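## Task

Press each drive blank that carries a green sticker fully home until it bottoms out and clicks into its latch, and leave every other blank untouched. The rack is loose on the table: it must not tilt beyond a small amount, or the task fails, and it must finish in its original spot.

## Robot and tools

Robot: two arms, left_arm and right_arm, each a six-joint arm with a parallel two-finger gripper and a wrist camera. The scene frame has its origin at table-top height, halfway between the nominal arm bases. +z is up, +x points out over the table, and left_arm sits on the +y side. Actual bases: left_arm at (-0.038, +0.313, +0.010) m, right_arm at (-0.033, -0.261, +0.034) m, both turned very slightly about z. Arm names do not match image sides. A camera stand is bolted down behind the arms.

Frames: each arm reports its hand pose, velocities, targets and wrist-camera pose in its own base frame. Head cameras and the table use the scene frame. Motion offsets are expressed along the axes of that arm's current Hand target. The gripper's fingers point along its +z and open and close along its y. end_effector_position is the point between the pads, roughly 1 cm short of the fingertips.

The 14-number row: every motion command is a row of 14 numbers, each in [-1, 1], covering both arms even if only one moves. Order: left_arm dx, dy, dz, rx, ry, rz, opening, then right_arm in the same order. The first six numbers per arm are an offset from that arm's Hand target as it stood when the action or move began, not an absolute pose. Scale: 1.0 equals 0.6 m of translation or 180 degrees of rotation; rx, ry, rz form a single rotation vector. Opening is absolute: +1 fully open (0.094 m), -1 closed. Sending six zeros re-requests the current Hand target; to keep a gripper as it is, resend its present opening (0 is itself a command).

execute_actions(actions, cameras): actions is a list of actions; each action is a table of up to 15 rows, one per 1/30 s step, and a short table repeats its last row to fill 15 steps. All rows of one action count from the same start pose, and each new action starts from the new Hand target, so repeating an offset keeps moving. An empty actions list returns the full state and all camera images. cameras: list of names, ["all"], or []; an unknown name invalidates the call.

move(target, speed, blend, opening_speed, grip_force, blocking, cameras): drives grippers in straight lines. target is one 14-number row or a list of up to 15 rows; every row is an offset from the Hand targets at the move's start, not from the previous row. speed: m/s, 0.002 to 2.9, default 0.25 (rotation up to twice that in rad/s), one value or one per target. blend: corner rounding in m for lists, default 0 meaning stop at each point. opening_speed: rate of finger change per second on the -1..+1 scale, at least 0.2. grip_force: newtons per pad, 10 to 50, one value or one per arm; it persists, and lower values close slowly. blocking=false returns after about 0.5 s while motion continues. The whole move is capped at 10 s. Paths ignore obstacles and the other arm, grippers lag and may overshoot, and faster contact hits harder; a target set further past a contact pushes harder. Avoid paths close to an arm's own base. The result ends with a move: line naming the outcome (done, off_target, moving, held, fault) and any limits (paced = clipped pose, held = steps withheld). done means within 10 mm and 2 degrees; neither done nor off_target tells you about contact.

wait(seconds 0 to 10): lets the scene run with commands held. stop(): brakes a running move. zoom_image(camera, region [x0, y0, x1, y1] in pixels, at most 504 by 504): closer look at the latest image of cam_head_left, cam_head_right, cam_left_wrist or cam_right_wrist (all 672x504). read_manual(section "licences"): licence text only. finished_scene(scene): ends the current scene by its number; irreversible, and the goal must hold without the robot.

Results: end_effector_position (m) and end_effector_quat_wxyz per arm; Hand target, the last commanded pose after clipping, from which the next offsets count; grip_measured on the opening scale (reads slightly wide when empty, slightly narrow on a squeezed part); Joint positions, Joint velocities (may say within noise), Joint torques (include arm weight, have offsets and noise), Tool commands, motor temperatures. Orientation commands are clipped to 40 degrees from the measured one per step. A gripper may rest a few cm short of its target from friction or weight; a fresh command, even zeros, retries, or send the missing distance. A blocked arm keeps pressing until you command its target back behind the gripper.

Cautions: push the blanks with a slow, controlled motion, aiming just past the latch depth, and then pull the target back to relieve force. The rack is free, so press straight and low to avoid sliding or tipping it; it must end where it began. Nothing may fall off the table. Avoid hits, slams and hard pushes, any contact between the two arms or grippers, strain on camera cables, and long stretched-out holding: motors heat, warn with MOTOR HOT at 75 °C, and at 90 °C the arm folds and idles for the rest of the scene.

Each tool is called after ">>>" by a JSON object that holds its "fn" and its "kwargs", one argument or row to a line.

## Session

>>> {"fn": "execute_actions", "kwargs": {
  "actions": []
}}

Scene clock: 0.00 s.
left_arm: end_effector_position=(+0.3036, +0.0464, +0.0662) grip_measured=+1.000 end_effector_quat_wxyz=(+0.228, -0.178, +0.957, -0.008) | right_arm: end_effector_position=(+0.2399, -0.0205, +0.0988) grip_measured=+1.000 end_effector_quat_wxyz=(+0.272, +0.082, +0.958, +0.034)
Joint positions: left_arm=[0.148 1.335 0.754 -0.53 -0.001 -0.219 0.094] | right_arm=[-0.173 0.913 0.611 -0.723 -0.111 0.03 0.094]
Joint velocities: within noise
Joint torques (N m): no reading
Motor temperatures (°C): left_arm=[32 33 37 30 34 31 33] | right_arm=[32 38 39 35 32 31 33]
Heat: left arm: 37 °C; right arm: 39 °C.
Hand target: left_arm +0.3082, +0.0488, +0.0748; +0.241, -0.179, +0.954, -0.007 | right_arm +0.2439, -0.0200, +0.1075; +0.286, +0.079, +0.954, +0.034
Tool commands: left_gripper/opening=+1.0 right_gripper/opening=+1.0

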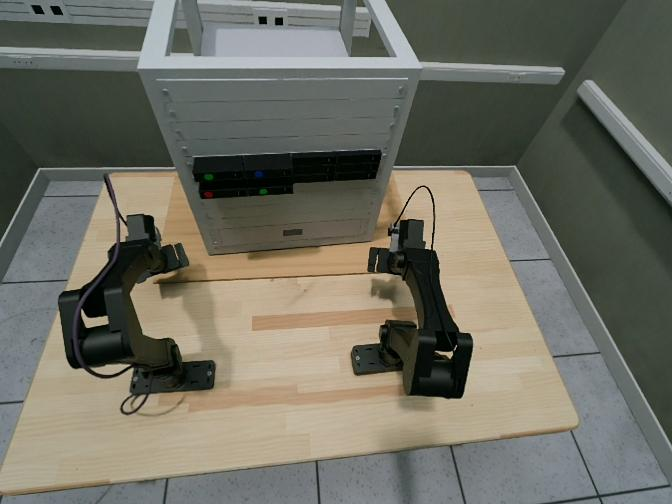

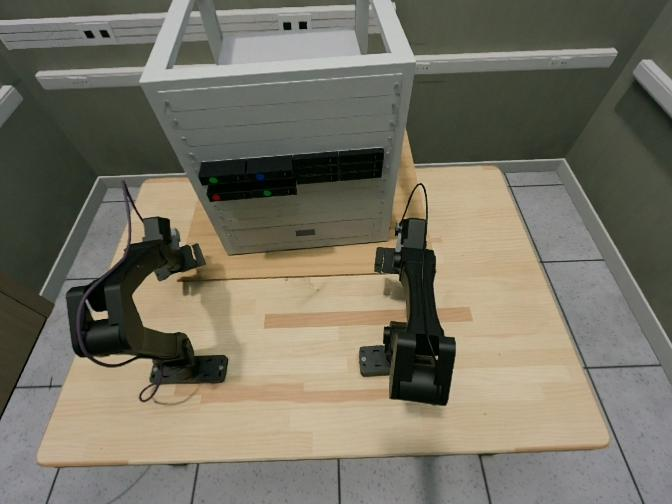

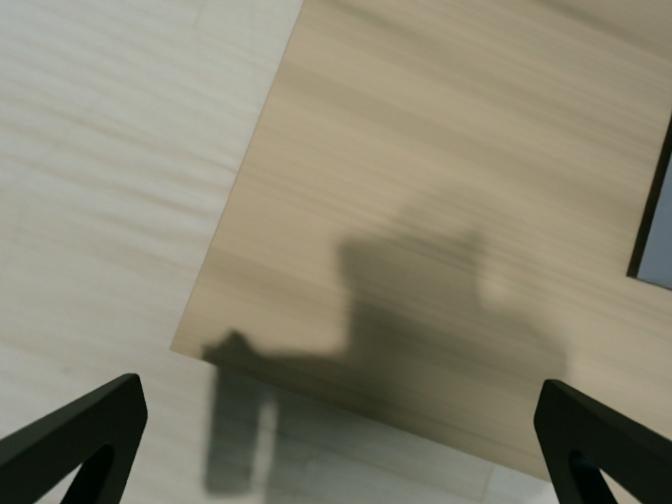

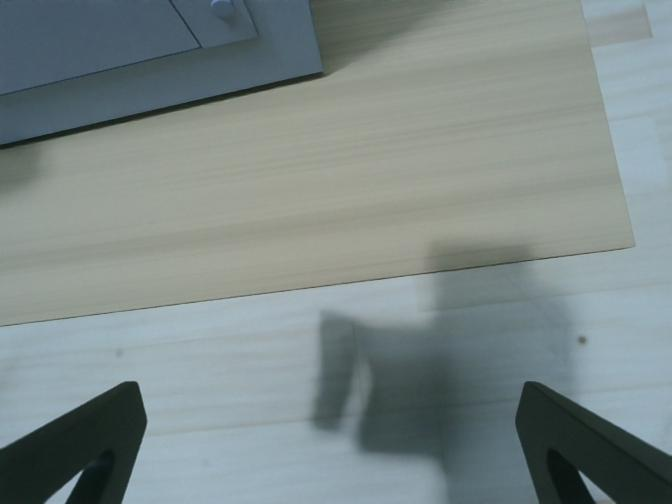

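>>> {"fn": "zoom_image", "kwargs": {
  "camera": "cam_head_left",
  "region": [180, 140, 400, 260]
}}

>>> {"fn": "zoom_image", "kwargs": {
  "camera": "cam_head_right",
  "region": [190, 140, 300, 220]
}}

>>> {"fn": "zoom_image", "kwargs": {
  "camera": "cam_head_right",
  "region": [280, 140, 390, 220]
}}

Scaled by 2.291.

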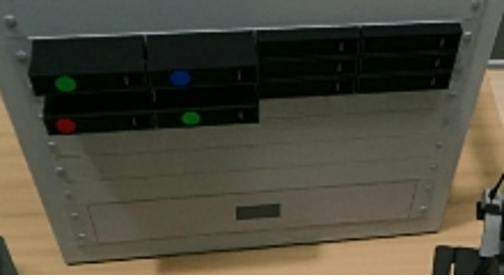

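Scaled by 4.582.

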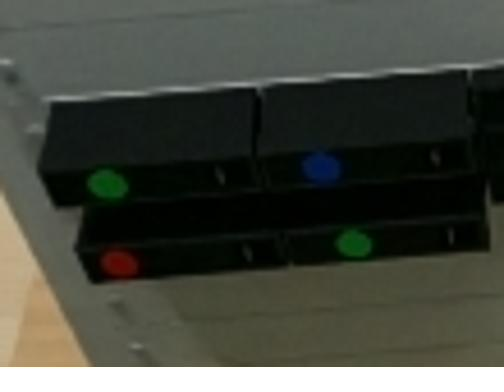

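Scaled by 4.582.

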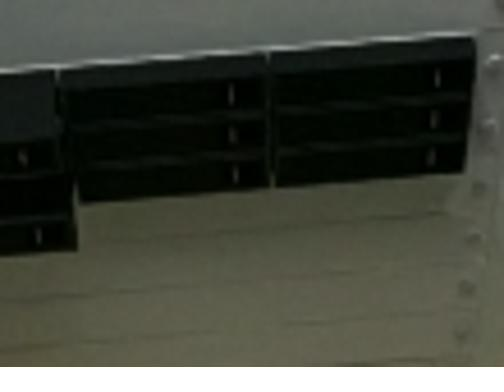

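>>> {"fn": "move", "kwargs": {
  "target": [-0.0540, -0.3555, -0.5118, 0.1017, -0.3362, 0.1003, -1, 0, 0, 0, 0, 0, 0, 1],
  "speed": 0.2,
  "cameras": ["all"]
}}

Scene clock: 44.33 s.
left_arm: end_effector_position=(+0.2636, -0.1671, +0.3708) grip_measured=-0.992 end_effector_quat_wxyz=(+0.696, +0.046, +0.716, -0.020) | right_arm: end_effector_position=(+0.2399, -0.0205, +0.0988) grip_measured=+1.000 end_effector_quat_wxyz=(+0.272, +0.082, +0.958, +0.034)
Joint positions: left_arm=[-1.067 0.9 0.878 -0.032 -0.973 -0.009 0] | right_arm=[-0.173 0.913 0.611 -0.723 -0.111 0.03 0.094]
Joint torques (N m): left_arm=[0.36 -1.29 7.86 2.13 -0.19 0.1] | right_arm=[0.08 -1.18 8.14 0.86 -0.08 0.01]
Heat: left arm: 38 °C; right arm: 42 °C.
Hand target: left_arm +0.2652, -0.1621, +0.3822; +0.707, +0.024, +0.706, -0.024 | right_arm +0.2439, -0.0200, +0.1075; +0.286, +0.079, +0.954, +0.034
Off the commanded pose: left_arm 0.013 m, 3 deg | right_arm 0.010 m, 2 deg.
move: off_target (left_arm)
camera_calibration:
cam_left_wrist: T_world_to_cam=[[-0.0978194, -0.994785, -0.0288894, -0.129383], [-0.444428, 0.0696381, -0.893104, 0.49853], [0.890458, -0.0745236, -0.448922, 0.00731174], [0, 0, 0, 1]] pos_world=[0.202394, -0.16288, 0.444784]

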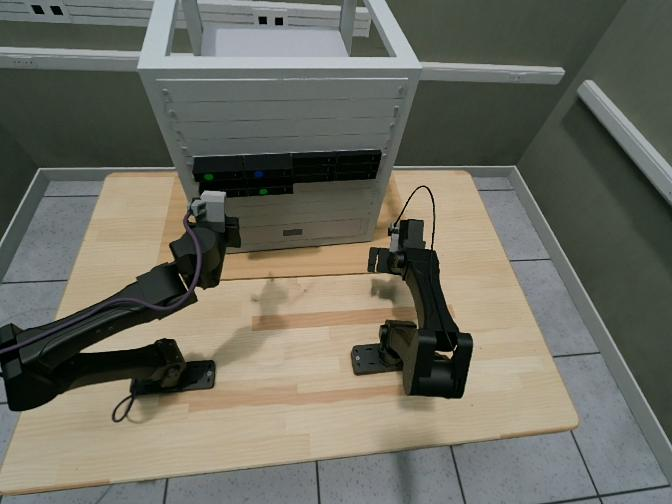

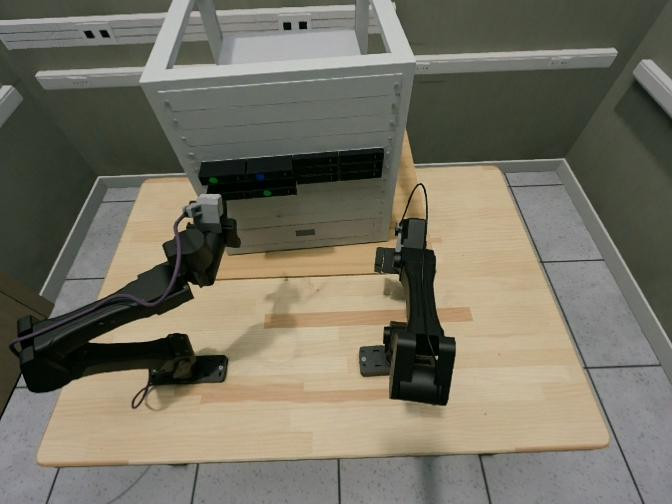

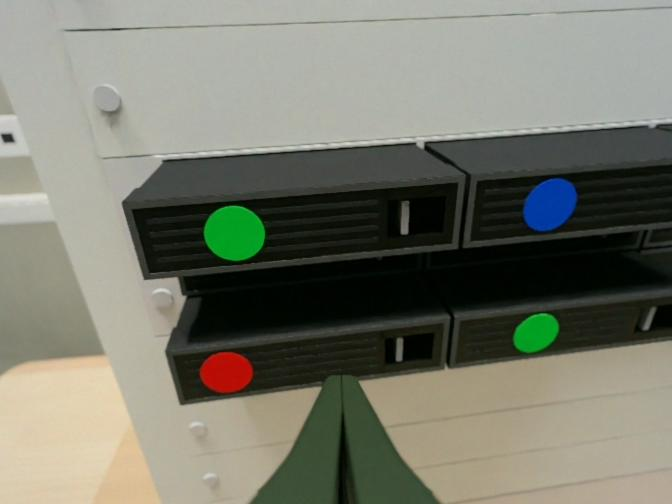

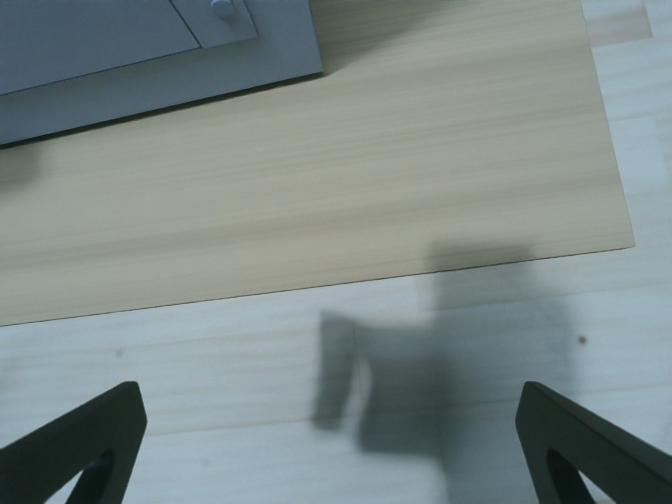

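>>> {"fn": "move", "kwargs": {
  "target": [-0.0383, 0.0112, 0.016, -0.046, -0.0094, -0.0113, -1, 0, 0, 0, 0, 0, 0, 1],
  "speed": 0.1,
  "cameras": ["cam_left_wrist"]
}}

Scene clock: 59.93 s.
left_arm: end_effector_position=(+0.2754, -0.1606, +0.3877) grip_measured=-0.992 end_effector_quat_wxyz=(+0.706, -0.014, +0.708, +0.026) | right_arm: end_effector_position=(+0.2399, -0.0205, +0.0988) grip_measured=+1.000 end_effector_quat_wxyz=(+0.272, +0.082, +0.958, +0.034)
Joint positions: left_arm=[-1.067 1.001 0.951 0.043 -1.124 0.011 0] | right_arm=[-0.173 0.913 0.611 -0.723 -0.111 0.03 0.094]
Joint torques (N m): left_arm=[0.05 -2.14 9.52 2.08 -0.18 0.12] | right_arm=[0.03 -1.13 8.09 0.84 -0.1 -0.02]
Heat: left arm: 38 °C; right arm: 42 °C.
Hand target: left_arm +0.2752, -0.1560, +0.4052; +0.717, -0.040, +0.696, +0.014 | right_arm +0.2439, -0.0200, +0.1075; +0.286, +0.079, +0.954, +0.034
Off the commanded pose: left_arm 0.018 m, 4 deg | right_arm 0.010 m, 2 deg.
move: off_target (left_arm)
camera_calibration:
cam_left_wrist: T_world_to_cam=[[0.0524653, -0.998565, -0.0107223, -0.170146], [-0.424541, -0.0125847, -0.905321, 0.504416], [0.903887, 0.05205, -0.424592, 0.0120459], [0, 0, 0, 1]] pos_world=[0.212184, -0.164181, 0.459949]
Images, in order (width x height): cam_left_wrist 672x504.

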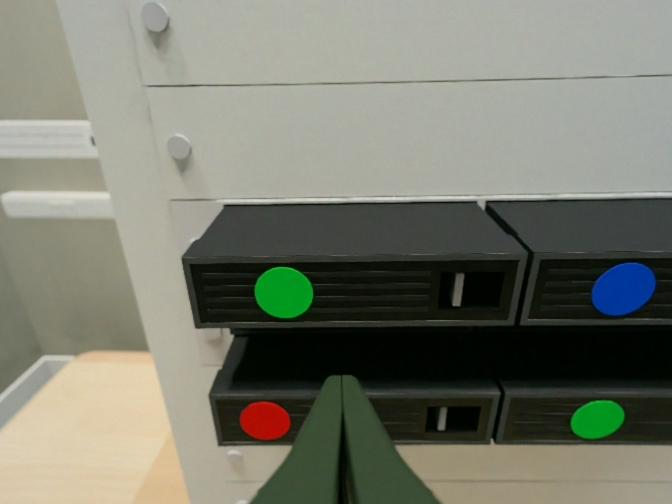

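>>> {"fn": "move", "kwargs": {
  "target": [-0.0082, -0.0113, 0.0497, 0, 0, 0, -1, 0, 0, 0, 0, 0, 0, 1],
  "speed": 0.06,
  "cameras": ["cam_left_wrist"]
}}

Scene clock: 65.87 s.
left_arm: end_effector_position=(+0.3048, -0.1582, +0.3924) grip_measured=-0.992 end_effector_quat_wxyz=(+0.703, -0.024, +0.710, +0.041) | right_arm: end_effector_position=(+0.2399, -0.0205, +0.0988) grip_measured=+1.000 end_effector_quat_wxyz=(+0.272, +0.082, +0.958, +0.034)
Joint positions: left_arm=[-0.953 1.082 1.014 0.052 -1.045 0.011 0] | right_arm=[-0.173 0.913 0.611 -0.723 -0.111 0.03 0.094]
Joint torques (N m): left_arm=[0.43 -2.78 9.81 2.11 0.22 -0.02] | right_arm=[0.06 -1.18 8.08 0.86 -0.1 0.01]
Motor temperatures (°C): left_arm=[31 33 38 35 34 31 33] | right_arm=[32 37 42 37 31 31 33]
Heat: left arm: 38 °C; right arm: 42 °C.
Hand target: left_arm +0.3053, -0.1604, +0.4112; +0.717, -0.040, +0.696, +0.014 | right_arm +0.2439, -0.0200, +0.1075; +0.286, +0.079, +0.954, +0.034
Off the commanded pose: left_arm 0.019 m, 4 deg | right_arm 0.010 m, 2 deg.
move: off_target (left_arm)
camera_calibration:
cam_left_wrist: T_world_to_cam=[[0.0867882, -0.996056, -0.0184381, -0.176402], [-0.429076, -0.02067, -0.903032, 0.520458], [0.899089, 0.0862839, -0.429177, -0.00396882], [0, 0, 0, 1]] pos_world=[0.242194, -0.164606, 0.465034]
Images, in order (width x height): cam_left_wrist 672x504.

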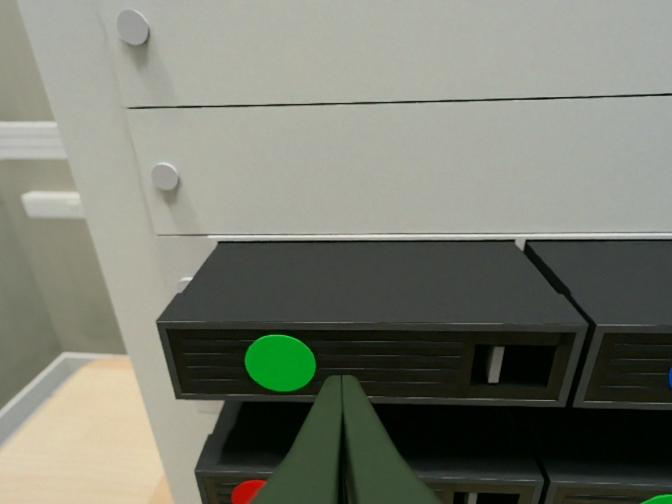

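>>> {"fn": "move", "kwargs": {
  "target": [
    [-0.0022, -0.0138, 0.0067, 0, 0, 0, -1, 0, 0, 0, 0, 0, 0, 1],
    [-0.0022, -0.0138, 0.0242, 0, 0, 0, -1, 0, 0, 0, 0, 0, 0, 1]
  ],
  "speed": 0.03,
  "cameras": ["all"]
}}

Scene clock: 70.30 s.
left_arm: end_effector_position=(+0.3192, -0.1654, +0.3942) grip_measured=-0.992 end_effector_quat_wxyz=(+0.702, -0.022, +0.710, +0.041) | right_arm: end_effector_position=(+0.2399, -0.0205, +0.0988) grip_measured=+1.000 end_effector_quat_wxyz=(+0.272, +0.082, +0.958, +0.034)
Joint positions: left_arm=[-0.92 1.139 1.054 0.066 -1.009 0.011 0] | right_arm=[-0.173 0.913 0.611 -0.723 -0.111 0.03 0.094]
Joint torques (N m): left_arm=[0.32 -3.33 9.83 2.15 0.17 -0.04] | right_arm=[0.02 -1.18 8.08 0.84 -0.08 0.01]
Heat: left arm: 39 °C; right arm: 42 °C.
Hand target: left_arm +0.3204, -0.1674, +0.4132; +0.717, -0.040, +0.696, +0.014 | right_arm +0.2439, -0.0200, +0.1075; +0.286, +0.079, +0.954, +0.034
Off the commanded pose: left_arm 0.019 m, 4 deg | right_arm 0.010 m, 2 deg.
move: off_target (left_arm)
camera_calibration:
cam_left_wrist: T_world_to_cam=[[0.0850276, -0.996161, -0.0208067, -0.183268], [-0.431284, -0.0179717, -0.902037, 0.52885], [0.898201, 0.0856717, -0.431157, -0.0146125], [0, 0, 0, 1]] pos_world=[0.256792, -0.171809, 0.466929]

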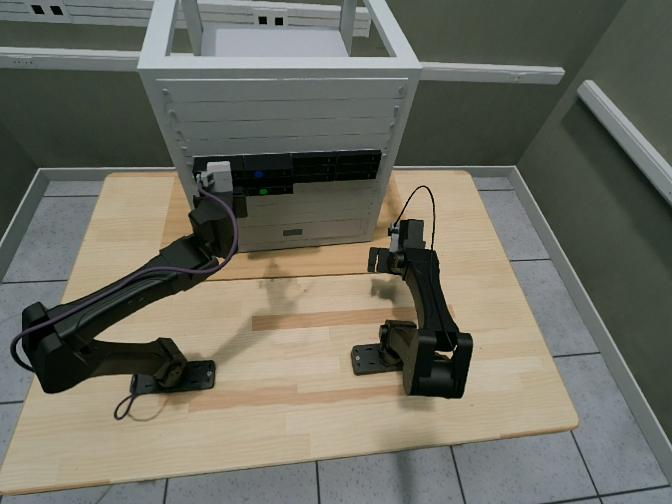

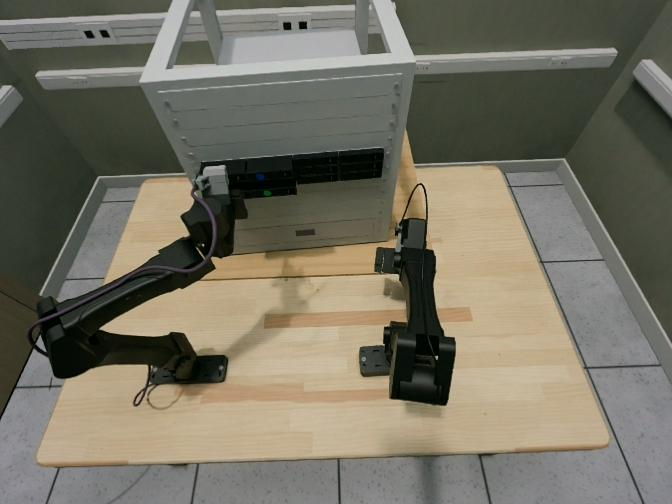

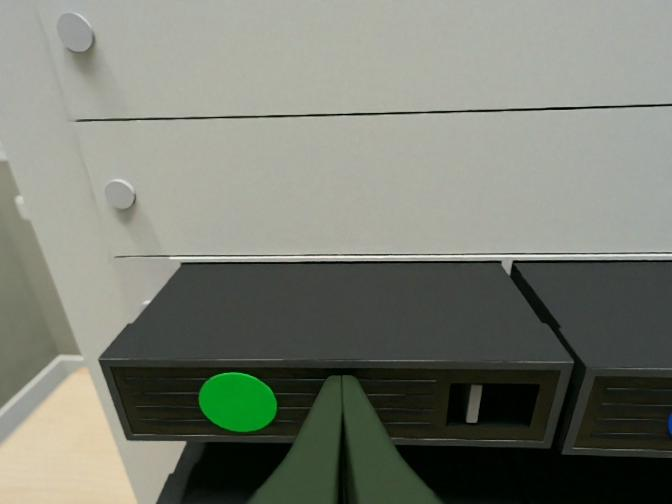

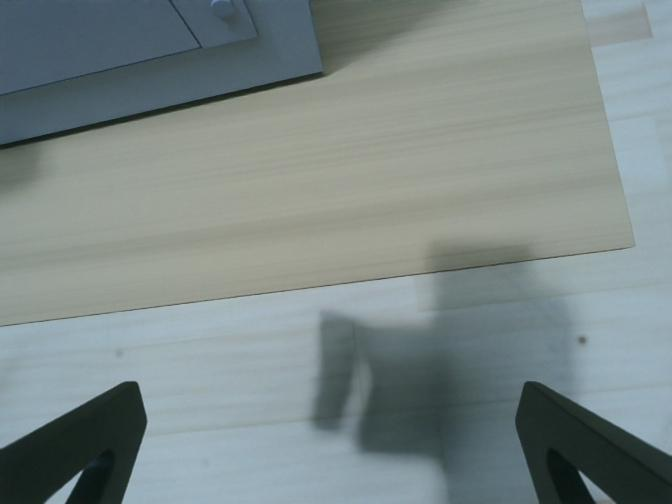

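>>> {"fn": "move", "kwargs": {
  "target": [0.001, -0.0006, 0.0334, 0, 0, 0, -1, 0, 0, 0, 0, 0, 0, 1],
  "speed": 0.03,
  "cameras": ["cam_left_wrist"]
}}

Scene clock: 73.97 s.
left_arm: end_effector_position=(+0.3379, -0.1661, +0.3937) grip_measured=-0.992 end_effector_quat_wxyz=(+0.701, -0.019, +0.712, +0.040) | right_arm: end_effector_position=(+0.2399, -0.0205, +0.0988) grip_measured=+1.000 end_effector_quat_wxyz=(+0.272, +0.082, +0.958, +0.034)
Joint positions: left_arm=[-0.857 1.183 1.082 0.078 -0.94 0.011 0] | right_arm=[-0.173 0.913 0.611 -0.723 -0.111 0.03 0.094]
Joint torques (N m): left_arm=[0.51 -3.74 9.85 2.21 0.22 -0.13] | right_arm=[-0.02 -1.13 8.16 0.83 -0.11 -0.03]
Heat: left arm: 39 °C; right arm: 42 °C.
Hand target: left_arm +0.3404, -0.1663, +0.4132; +0.717, -0.040, +0.696, +0.014 | right_arm +0.2439, -0.0200, +0.1075; +0.286, +0.079, +0.954, +0.034
Off the commanded pose: left_arm 0.020 m, 5 deg | right_arm 0.010 m, 2 deg.
move: off_target (left_arm)
camera_calibration:
cam_left_wrist: T_world_to_cam=[[0.0784452, -0.996635, -0.023765, -0.182187], [-0.435052, -0.0127747, -0.900315, 0.537887], [0.896982, 0.0809643, -0.43459, -0.0306457], [0, 0, 0, 1]] pos_world=[0.275789, -0.172221, 0.466619]
Images, in order (width x height): cam_left_wrist 672x504.

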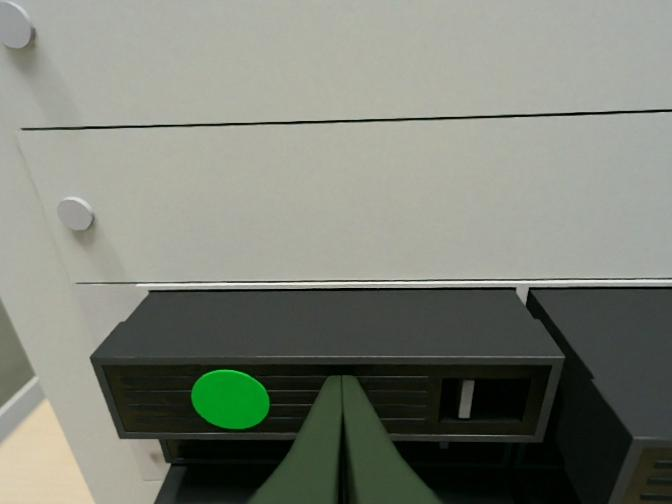

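>>> {"fn": "move", "kwargs": {
  "target": [0.001, -0.0006, 0.0334, 0, 0, 0, -1, 0, 0, 0, 0, 0, 0, 1],
  "speed": 0.03,
  "cameras": ["cam_left_wrist"]
}}

Scene clock: 76.27 s.
left_arm: end_effector_position=(+0.3530, -0.1639, +0.3948) grip_measured=-0.992 end_effector_quat_wxyz=(+0.701, -0.021, +0.712, +0.041) | right_arm: end_effector_position=(+0.2399, -0.0205, +0.0988) grip_measured=+1.000 end_effector_quat_wxyz=(+0.272, +0.082, +0.958, +0.034)
Joint positions: left_arm=[-0.808 1.22 1.109 0.087 -0.896 0.011 0] | right_arm=[-0.173 0.913 0.611 -0.723 -0.111 0.03 0.094]
Joint torques (N m): left_arm=[1.22 -2.99 10.19 2.24 0.37 -0.19] | right_arm=[0.05 -1.13 8.08 0.86 -0.09 -0.02]
Heat: left arm: 40 °C; right arm: 42 °C.
Hand target: left_arm +0.3604, -0.1651, +0.4131; +0.717, -0.040, +0.696, +0.014 | right_arm +0.2439, -0.0200, +0.1075; +0.286, +0.079, +0.954, +0.034
Off the commanded pose: left_arm 0.020 m, 5 deg | right_arm 0.010 m, 2 deg.
move: off_target (left_arm)
camera_calibration:
cam_left_wrist: T_world_to_cam=[[0.0836546, -0.996232, -0.022906, -0.183387], [-0.435488, -0.0158738, -0.900054, 0.545036], [0.896299, 0.085269, -0.435175, -0.042611], [0, 0, 0, 1]] pos_world=[0.29089, -0.170411, 0.467818]
Images, in order (width x height): cam_left_wrist 672x504.

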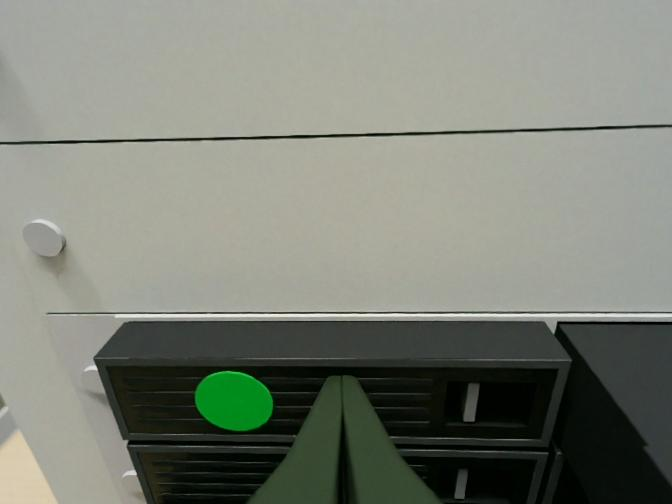

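>>> {"fn": "move", "kwargs": {
  "target": [0.001, -0.0006, 0.0084, 0, 0, 0, -1, 0, 0, 0, 0, 0, 0, 1],
  "speed": 0.02,
  "cameras": ["cam_left_wrist"]
}}

Scene clock: 81.10 s.
left_arm: end_effector_position=(+0.3533, -0.1639, +0.3948) grip_measured=-0.992 end_effector_quat_wxyz=(+0.701, -0.021, +0.712, +0.041) | right_arm: end_effector_position=(+0.2399, -0.0205, +0.0988) grip_measured=+1.000 end_effector_quat_wxyz=(+0.272, +0.082, +0.958, +0.034)
Joint positions: left_arm=[-0.806 1.22 1.109 0.087 -0.893 0.011 0] | right_arm=[-0.173 0.913 0.611 -0.723 -0.111 0.03 0.094]
Joint torques (N m): left_arm=[2.37 -1.89 10.8 2.34 0.5 -0.15] | right_arm=[0.13 -1.14 8.06 0.85 -0.11 0]
Heat: left arm: 40 °C; right arm: 42 °C.
Hand target: left_arm +0.3655, -0.1652, +0.4127; +0.717, -0.039, +0.696, +0.014 | right_arm +0.2439, -0.0200, +0.1075; +0.286, +0.079, +0.954, +0.034
Off the commanded pose: left_arm 0.022 m, 5 deg | right_arm 0.010 m, 2 deg.
move: off_target (left_arm)
camera_calibration:
cam_left_wrist: T_world_to_cam=[[0.0825807, -0.996323, -0.0228261, -0.182955], [-0.435499, -0.0154759, -0.900056, 0.545242], [0.896394, 0.084268, -0.435175, -0.0430942], [0, 0, 0, 1]] pos_world=[0.29119, -0.170213, 0.467819]
Images, in order (width x height): cam_left_wrist 672x504.

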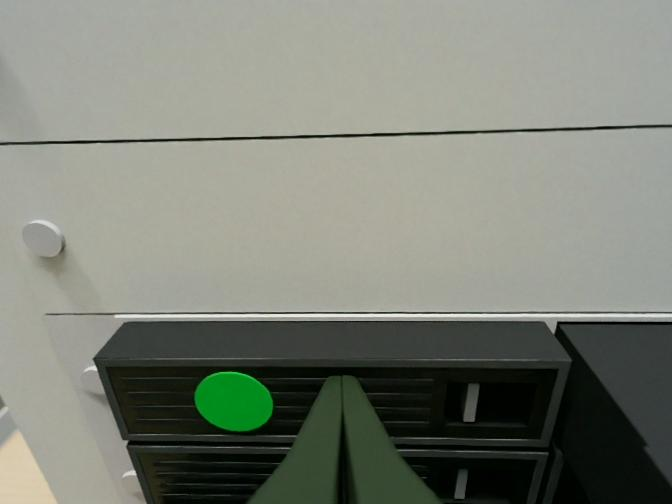

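>>> {"fn": "zoom_image", "kwargs": {
  "camera": "cam_left_wrist",
  "region": [400, 300, 620, 504]
}}

>>> {"fn": "zoom_image", "kwargs": {
  "camera": "cam_left_wrist",
  "region": [60, 300, 280, 504]
}}

Scaled by 2.291.

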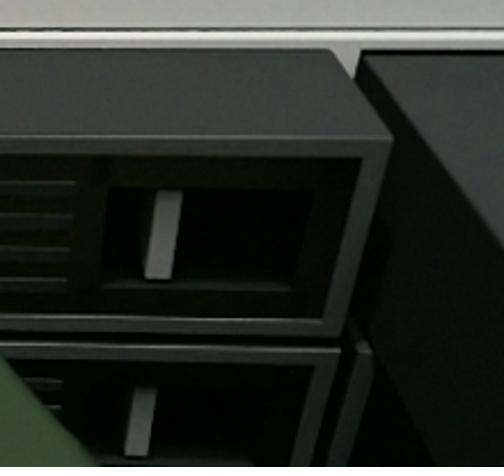

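Scaled by 2.291.

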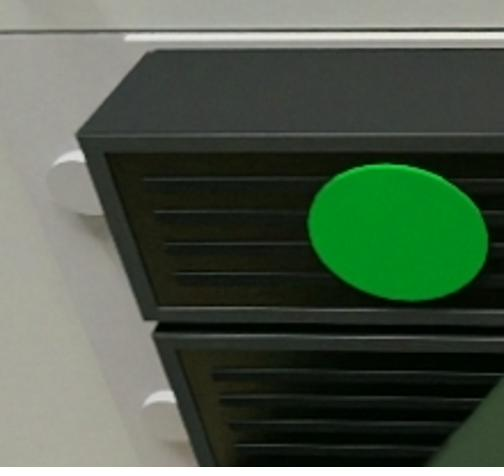

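>>> {"fn": "move", "kwargs": {
  "target": [0.001, -0.0006, 0.0084, 0, 0, 0, -1, 0, 0, 0, 0, 0, 0, 1],
  "speed": 0.02,
  "cameras": ["cam_left_wrist", "cam_head_right"]
}}

Scene clock: 85.77 s.
left_arm: end_effector_position=(+0.3538, -0.1636, +0.3949) grip_measured=-0.992 end_effector_quat_wxyz=(+0.701, -0.021, +0.712, +0.041) | right_arm: end_effector_position=(+0.2399, -0.0205, +0.0988) grip_measured=+1.000 end_effector_quat_wxyz=(+0.272, +0.082, +0.958, +0.034)
Joint positions: left_arm=[-0.805 1.222 1.111 0.087 -0.893 0.011 0] | right_arm=[-0.173 0.913 0.611 -0.723 -0.111 0.03 0.094]
Joint torques (N m): left_arm=[3.17 -1.21 11.08 2.43 0.62 -0.15] | right_arm=[0.02 -1.17 8.17 0.84 -0.08 0]
Heat: left arm: 40 °C; right arm: 42 °C.
Hand target: left_arm +0.3706, -0.1652, +0.4122; +0.717, -0.039, +0.696, +0.014 | right_arm +0.2439, -0.0200, +0.1075; +0.286, +0.079, +0.954, +0.034
Off the commanded pose: left_arm 0.024 m, 5 deg | right_arm 0.010 m, 2 deg.
move: off_target (left_arm)
camera_calibration:
cam_left_wrist: T_world_to_cam=[[0.0840172, -0.996202, -0.0228609, -0.183274], [-0.435505, -0.0160752, -0.900043, 0.545445], [0.896257, 0.0855751, -0.435202, -0.0432334], [0, 0, 0, 1]] pos_world=[0.29169, -0.17011, 0.467918]
Images, in order (width x height): cam_head_right 672x504, cam_left_wrist 672x504.

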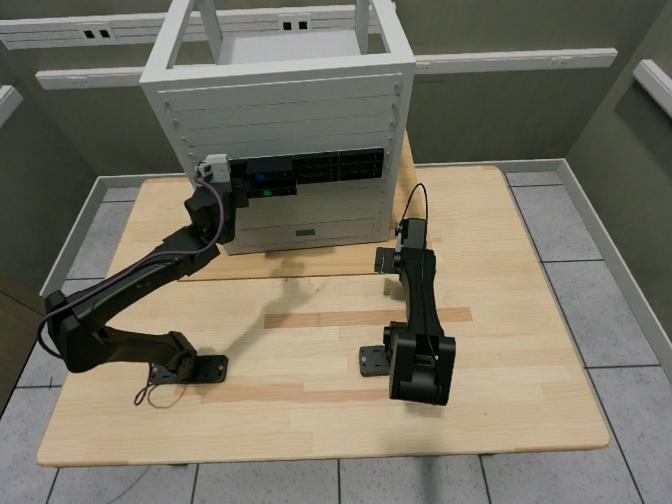

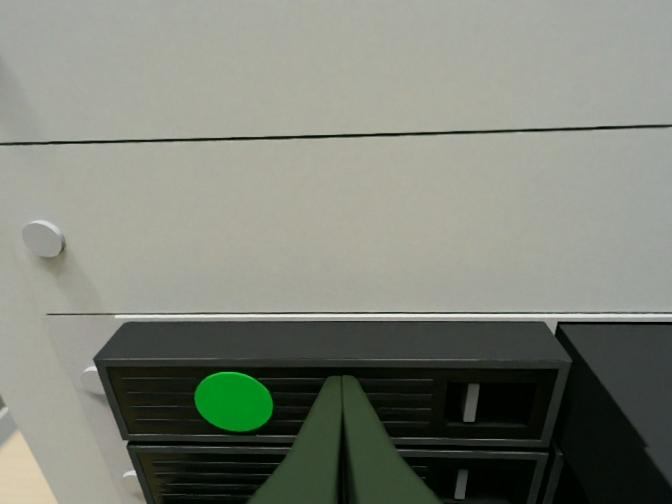

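>>> {"fn": "move", "kwargs": {
  "target": [0.001, -0.0006, 0.0084, 0, 0, 0, -1, 0, 0, 0, 0, 0, 0, 1],
  "speed": 0.02,
  "cameras": ["cam_left_wrist", "cam_head_right"]
}}

Scene clock: 88.23 s.
left_arm: end_effector_position=(+0.3541, -0.1639, +0.3951) grip_measured=-0.992 end_effector_quat_wxyz=(+0.701, -0.021, +0.712, +0.041) | right_arm: end_effector_position=(+0.2399, -0.0205, +0.0988) grip_measured=+1.000 end_effector_quat_wxyz=(+0.272, +0.082, +0.958, +0.034)
Joint positions: left_arm=[-0.805 1.223 1.112 0.087 -0.893 0.011 0] | right_arm=[-0.173 0.913 0.611 -0.723 -0.111 0.03 0.094]
Joint torques (N m): left_arm=[3.84 -0.18 11.41 2.45 0.72 -0.16] | right_arm=[0.01 -1.14 8.08 0.85 -0.07 -0.02]
Heat: left arm: 41 °C; right arm: 42 °C.
Hand target: left_arm +0.3756, -0.1652, +0.4118; +0.717, -0.039, +0.696, +0.014 | right_arm +0.2439, -0.0200, +0.1075; +0.286, +0.079, +0.954, +0.034
Off the commanded pose: left_arm 0.027 m, 5 deg | right_arm 0.010 m, 2 deg.
move: off_target (left_arm)
camera_calibration:
cam_left_wrist: T_world_to_cam=[[0.0840172, -0.996202, -0.0228609, -0.183494], [-0.435505, -0.0160752, -0.900043, 0.545752], [0.896257, 0.0855751, -0.435202, -0.0433982], [0, 0, 0, 1]] pos_world=[0.29199, -0.17031, 0.468118]
Images, in order (width x height): cam_head_right 672x504, cam_left_wrist 672x504.

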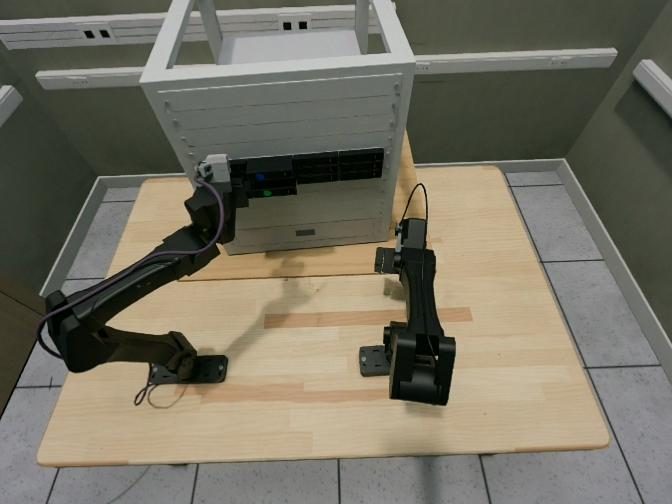

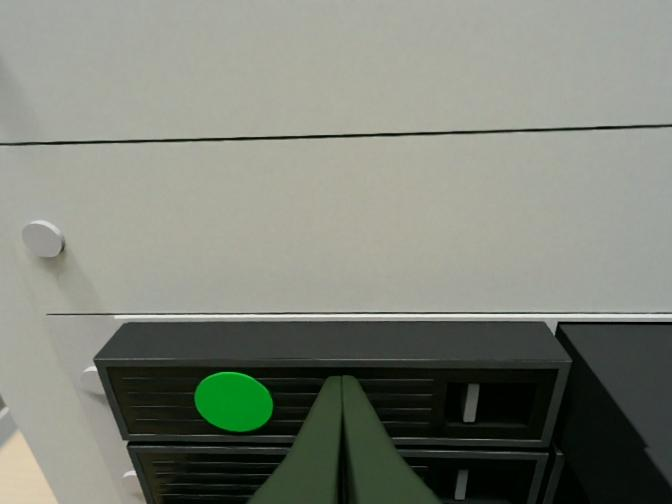

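>>> {"fn": "move", "kwargs": {
  "target": [-0.001, 0.0006, -0.1, 0, 0, 0, -1, 0, 0, 0, 0, 0, 0, 1],
  "speed": 0.06,
  "cameras": ["cam_left_wrist", "cam_head_right"]
}}

Scene clock: 91.10 s.
left_arm: end_effector_position=(+0.3204, -0.1775, +0.4001) grip_measured=-0.992 end_effector_quat_wxyz=(+0.707, -0.018, +0.706, +0.025) | right_arm: end_effector_position=(+0.2399, -0.0205, +0.0988) grip_measured=+1.000 end_effector_quat_wxyz=(+0.272, +0.082, +0.958, +0.034)
Joint positions: left_arm=[-0.935 1.163 1.077 0.088 -0.996 0.011 0] | right_arm=[-0.173 0.913 0.611 -0.723 -0.111 0.03 0.094]
Joint torques (N m): left_arm=[-0.35 -6.27 6.84 1.98 -0.1 -0.1] | right_arm=[0.02 -1.2 8.1 0.86 -0.1 -0.01]
Heat: left arm: 40 °C; right arm: 42 °C.
Hand target: left_arm +0.3158, -0.1693, +0.4107; +0.717, -0.040, +0.696, +0.014 | right_arm +0.2439, -0.0200, +0.1075; +0.286, +0.079, +0.954, +0.034
Off the commanded pose: left_arm 0.014 m, 3 deg | right_arm 0.010 m, 2 deg.
move: off_target (left_arm)
camera_calibration:
cam_left_wrist: T_world_to_cam=[[0.056549, -0.998396, -0.002771, -0.193803], [-0.420309, -0.0212885, -0.907131, 0.532343], [0.905617, 0.0524621, -0.420839, -0.0244907], [0, 0, 0, 1]] pos_world=[0.256887, -0.180875, 0.472061]
Images, in order (width x height): cam_head_right 672x504, cam_left_wrist 672x504.

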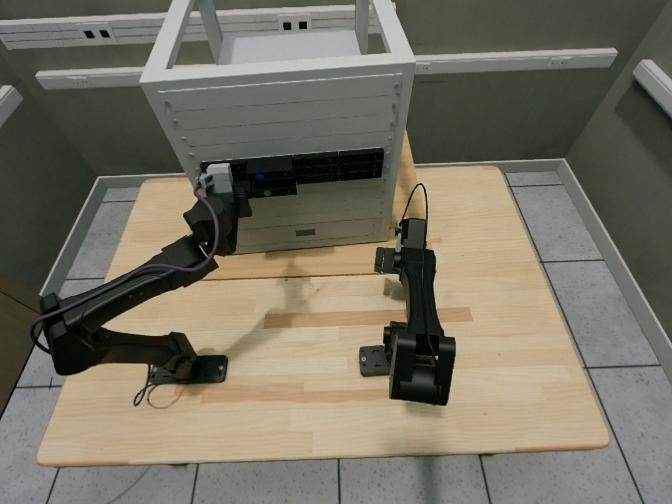

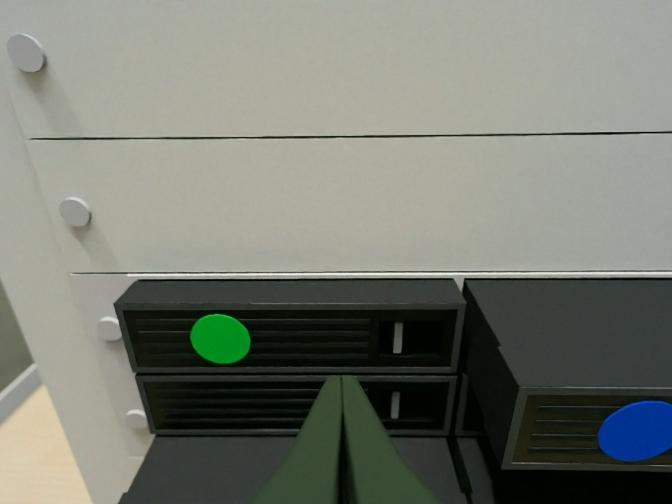

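>>> {"fn": "zoom_image", "kwargs": {
  "camera": "cam_left_wrist",
  "region": [90, 260, 310, 460]
}}

>>> {"fn": "zoom_image", "kwargs": {
  "camera": "cam_left_wrist",
  "region": [330, 260, 550, 460]
}}

Scaled by 2.291.

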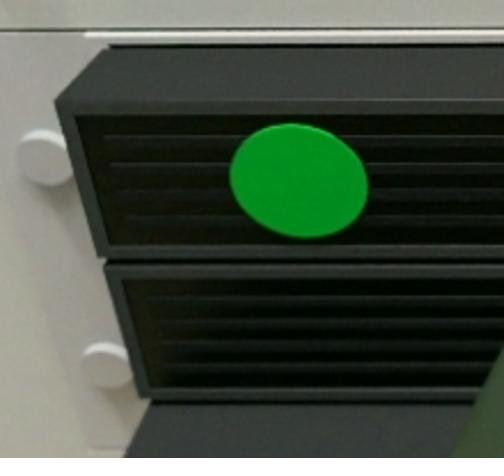

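Scaled by 2.291.

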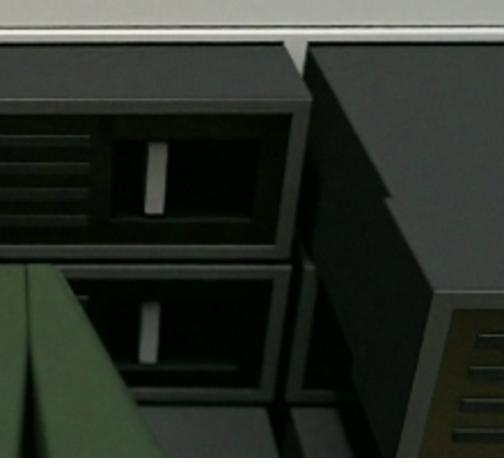

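>>> {"fn": "move", "kwargs": {
  "target": [
    [-0.0018, 0.0045, -0.0598, 0, 0, 0, -1, 0, 0, 0, 0, 0, 0, 1],
    [0.0972, -0.1625, -0.0753, 0, 0, 0, -1, 0, 0, 0, 0, 0, 0, 1]
  ],
  "speed": 0.12,
  "blend": [0.015, 0],
  "cameras": ["cam_left_wrist", "cam_head_right"]
}}

Scene clock: 99.93 s.
left_arm: end_effector_position=(+0.2790, -0.2735, +0.3450) grip_measured=-0.992 end_effector_quat_wxyz=(+0.711, -0.019, +0.703, +0.023) | right_arm: end_effector_position=(+0.2399, -0.0205, +0.0988) grip_measured=+1.000 end_effector_quat_wxyz=(+0.272, +0.082, +0.958, +0.034)
Joint positions: left_arm=[-1.239 1.424 1.025 0.442 -1.297 0.047 0] | right_arm=[-0.173 0.913 0.611 -0.723 -0.111 0.03 0.094]
Joint torques (N m): left_arm=[-0.2 -6.05 8.81 1.87 -0.08 0.1] | right_arm=[0.03 -1.2 8.1 0.86 -0.09 -0.01]
Heat: left arm: 40 °C; right arm: 42 °C.
Hand target: left_arm +0.2798, -0.2720, +0.3549; +0.717, -0.040, +0.696, +0.014 | right_arm +0.2439, -0.0200, +0.1075; +0.286, +0.079, +0.954, +0.034
Off the commanded pose: left_arm 0.010 m, 3 deg | right_arm 0.010 m, 2 deg.
move: off_target (left_arm)
camera_calibration:
cam_left_wrist: T_world_to_cam=[[0.0544893, -0.998514, 0.000743817, -0.288083], [-0.410649, -0.0230883, -0.911501, 0.461355], [0.910164, 0.0493617, -0.411296, -0.0105889], [0, 0, 0, 1]] pos_world=[0.21479, -0.27648, 0.416385]
Images, in order (width x height): cam_head_right 672x504, cam_left_wrist 672x504.

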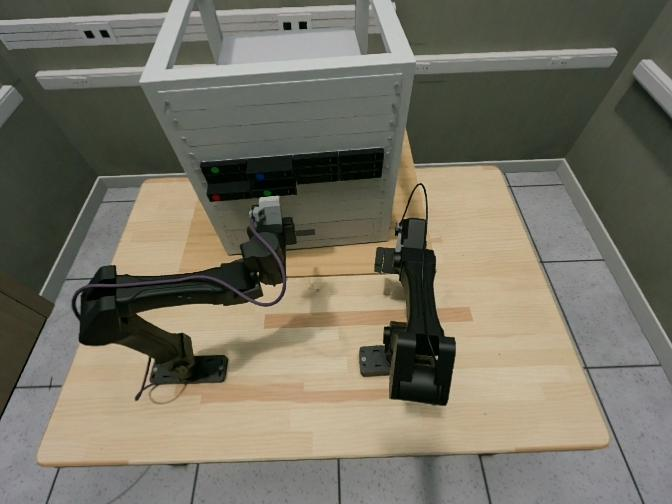

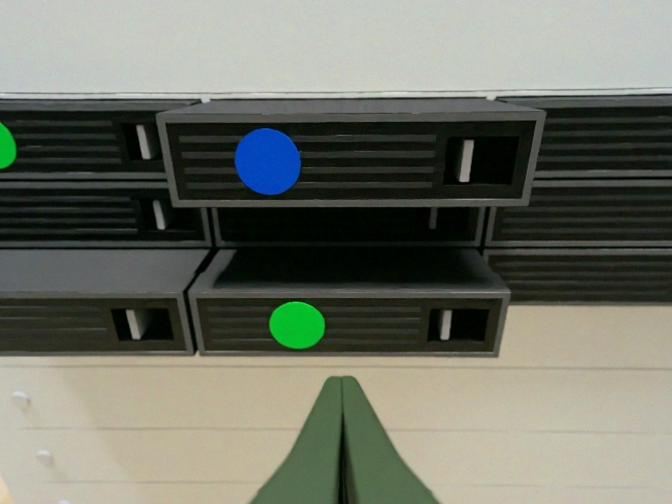

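>>> {"fn": "move", "kwargs": {
  "target": [0.0083, -0.0073, 0.0493, 0, 0, 0, -1, 0, 0, 0, 0, 0, 0, 1],
  "speed": 0.06,
  "cameras": ["cam_left_wrist"]
}}

Scene clock: 104.63 s.
left_arm: end_effector_position=(+0.3060, -0.2700, +0.3379) grip_measured=-0.992 end_effector_quat_wxyz=(+0.708, -0.021, +0.704, +0.040) | right_arm: end_effector_position=(+0.2399, -0.0205, +0.0988) grip_measured=+1.000 end_effector_quat_wxyz=(+0.272, +0.082, +0.958, +0.034)
Joint positions: left_arm=[-1.157 1.472 1.048 0.444 -1.244 0.047 0] | right_arm=[-0.173 0.913 0.611 -0.723 -0.111 0.03 0.094]
Joint torques (N m): left_arm=[0.21 -6.08 9.84 1.94 0.2 -0.11] | right_arm=[0.09 -1.2 8.17 0.87 -0.09 -0.02]
Heat: left arm: 40 °C; right arm: 42 °C.
Hand target: left_arm +0.3098, -0.2743, +0.3509; +0.717, -0.040, +0.696, +0.014 | right_arm +0.2439, -0.0200, +0.1075; +0.286, +0.079, +0.954, +0.034
Off the commanded pose: left_arm 0.014 m, 4 deg | right_arm 0.010 m, 2 deg.
move: off_target (left_arm)
camera_calibration:
cam_left_wrist: T_world_to_cam=[[0.082253, -0.996383, -0.0213502, -0.286509], [-0.416139, -0.0148713, -0.90918, 0.469128], [0.905573, 0.0836674, -0.415857, -0.0260705], [0, 0, 0, 1]] pos_world=[0.242397, -0.276315, 0.409563]
Images, in order (width x height): cam_left_wrist 672x504.

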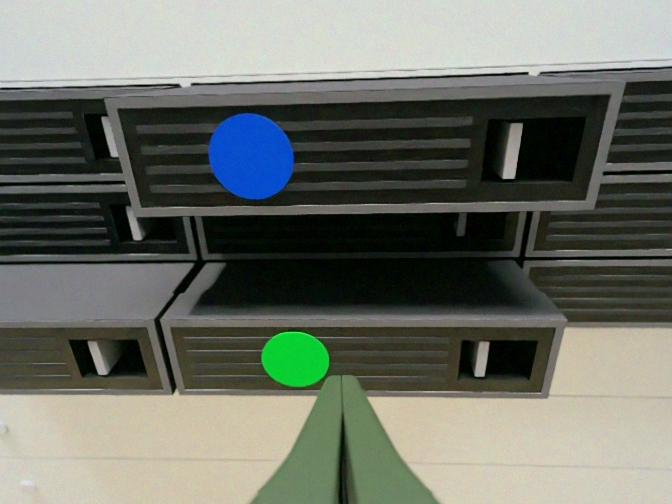

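>>> {"fn": "move", "kwargs": {
  "target": [
    [0.0025, -0.011, 0.0158, 0, 0, 0, -1, 0, 0, 0, 0, 0, 0, 1],
    [0.0037, -0.0118, 0.0558, 0, 0, 0, -1, 0, 0, 0, 0, 0, 0, 1]
  ],
  "speed": 0.04,
  "cameras": ["cam_left_wrist"]
}}

Scene clock: 108.73 s.
left_arm: end_effector_position=(+0.3391, -0.2748, +0.3383) grip_measured=-0.992 end_effector_quat_wxyz=(+0.709, -0.022, +0.704, +0.039) | right_arm: end_effector_position=(+0.2399, -0.0205, +0.0988) grip_measured=+1.000 end_effector_quat_wxyz=(+0.272, +0.082, +0.958, +0.034)
Joint positions: left_arm=[-1.072 1.544 1.117 0.445 -1.157 0.041 0] | right_arm=[-0.173 0.913 0.611 -0.723 -0.111 0.03 0.094]
Joint torques (N m): left_arm=[0.47 -6.94 9.81 1.84 0.2 -0.23] | right_arm=[0.13 -1.14 8.09 0.85 -0.09 -0.01]
Heat: left arm: 40 °C; right arm: 42 °C.
Hand target: left_arm +0.3438, -0.2788, +0.3498; +0.717, -0.040, +0.696, +0.014 | right_arm +0.2439, -0.0200, +0.1075; +0.286, +0.079, +0.954, +0.034
Off the commanded pose: left_arm 0.013 m, 4 deg | right_arm 0.010 m, 2 deg.
move: off_target (left_arm)
camera_calibration:
cam_left_wrist: T_world_to_cam=[[0.0811773, -0.996538, -0.0179248, -0.294955], [-0.415377, -0.0174775, -0.909481, 0.48225], [0.90602, 0.0812748, -0.415358, -0.0564427], [0, 0, 0, 1]] pos_world=[0.275397, -0.280918, 0.409866]
Images, in order (width x height): cam_left_wrist 672x504.

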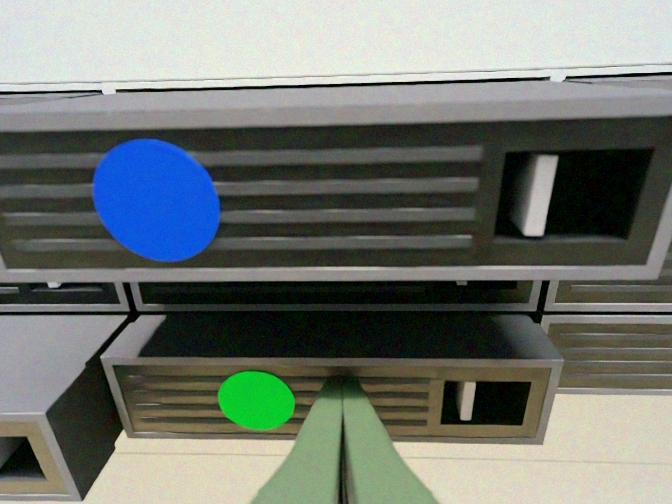

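>>> {"fn": "move", "kwargs": {
  "target": [0.001, -0.0006, 0.0334, 0, 0, 0, -1, 0, 0, 0, 0, 0, 0, 1],
  "speed": 0.03,
  "cameras": ["cam_left_wrist"]
}}

Scene clock: 111.60 s.
left_arm: end_effector_position=(+0.3582, -0.2735, +0.3391) grip_measured=-0.992 end_effector_quat_wxyz=(+0.709, -0.025, +0.704, +0.037) | right_arm: end_effector_position=(+0.2399, -0.0205, +0.0988) grip_measured=+1.000 end_effector_quat_wxyz=(+0.272, +0.082, +0.958, +0.034)
Joint positions: left_arm=[-1.021 1.578 1.152 0.445 -1.109 0.034 0] | right_arm=[-0.173 0.913 0.611 -0.723 -0.111 0.03 0.094]
Joint torques (N m): left_arm=[0.44 -7.2 9.84 1.84 0.28 -0.23] | right_arm=[0.08 -1.2 8.05 0.86 -0.11 0.01]
Heat: left arm: 40 °C; right arm: 42 °C.
Hand target: left_arm +0.3638, -0.2777, +0.3498; +0.717, -0.039, +0.696, +0.014 | right_arm +0.2439, -0.0200, +0.1075; +0.286, +0.079, +0.954, +0.034
Off the commanded pose: left_arm 0.013 m, 3 deg | right_arm 0.010 m, 2 deg.
move: off_target (left_arm)
camera_calibration:
cam_left_wrist: T_world_to_cam=[[0.0840807, -0.996403, -0.0105152, -0.298645], [-0.413426, -0.0252813, -0.910187, 0.488442], [0.906647, 0.0808764, -0.414065, -0.074289], [0, 0, 0, 1]] pos_world=[0.294399, -0.279214, 0.410673]
Images, in order (width x height): cam_left_wrist 672x504.

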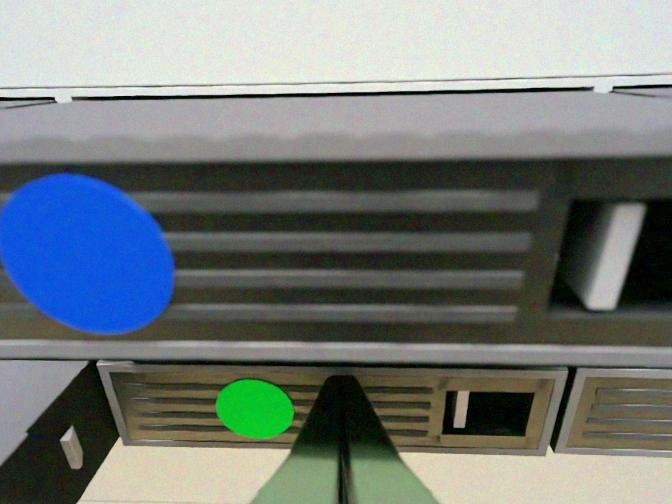

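>>> {"fn": "move", "kwargs": {
  "target": [0.001, -0.0006, 0.01, 0, 0, 0, -1, 0, 0, 0, 0, 0, 0, 1],
  "speed": 0.02,
  "cameras": ["cam_left_wrist"]
}}

Scene clock: 113.43 s.
left_arm: end_effector_position=(+0.3596, -0.2742, +0.3398) grip_measured=-0.992 end_effector_quat_wxyz=(+0.710, -0.025, +0.703, +0.036) | right_arm: end_effector_position=(+0.2399, -0.0205, +0.0988) grip_measured=+1.000 end_effector_quat_wxyz=(+0.272, +0.082, +0.958, +0.034)
Joint positions: left_arm=[-1.018 1.581 1.157 0.445 -1.103 0.033 0] | right_arm=[-0.173 0.913 0.611 -0.723 -0.111 0.03 0.094]
Joint torques (N m): left_arm=[1.43 -6.54 10.36 1.84 0.36 -0.26] | right_arm=[0.06 -1.13 8.1 0.84 -0.09 -0.01]
Heat: left arm: 40 °C; right arm: 42 °C.
Hand target: left_arm +0.3698, -0.2776, +0.3494; +0.717, -0.040, +0.696, +0.014 | right_arm +0.2439, -0.0200, +0.1075; +0.286, +0.079, +0.954, +0.034
Off the commanded pose: left_arm 0.014 m, 3 deg | right_arm 0.010 m, 2 deg.
move: off_target (left_arm)
camera_calibration:
cam_left_wrist: T_world_to_cam=[[0.081453, -0.996645, -0.00803197, -0.299365], [-0.412599, -0.0263826, -0.910531, 0.489109], [0.907264, 0.0774794, -0.413363, -0.076613], [0, 0, 0, 1]] pos_world=[0.295698, -0.279521, 0.411276]
Images, in order (width x height): cam_left_wrist 672x504.

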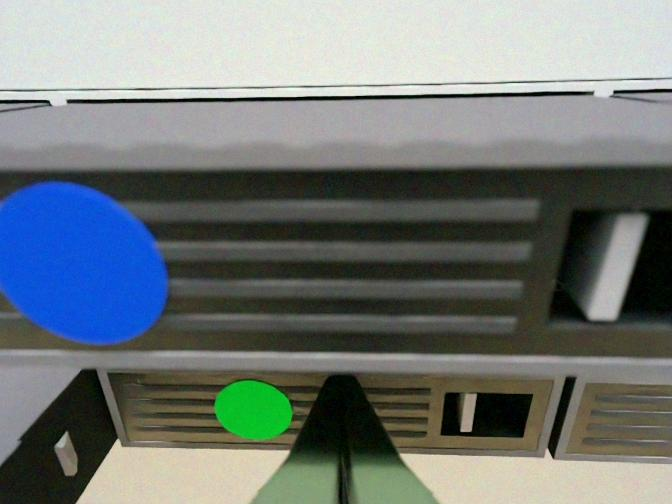

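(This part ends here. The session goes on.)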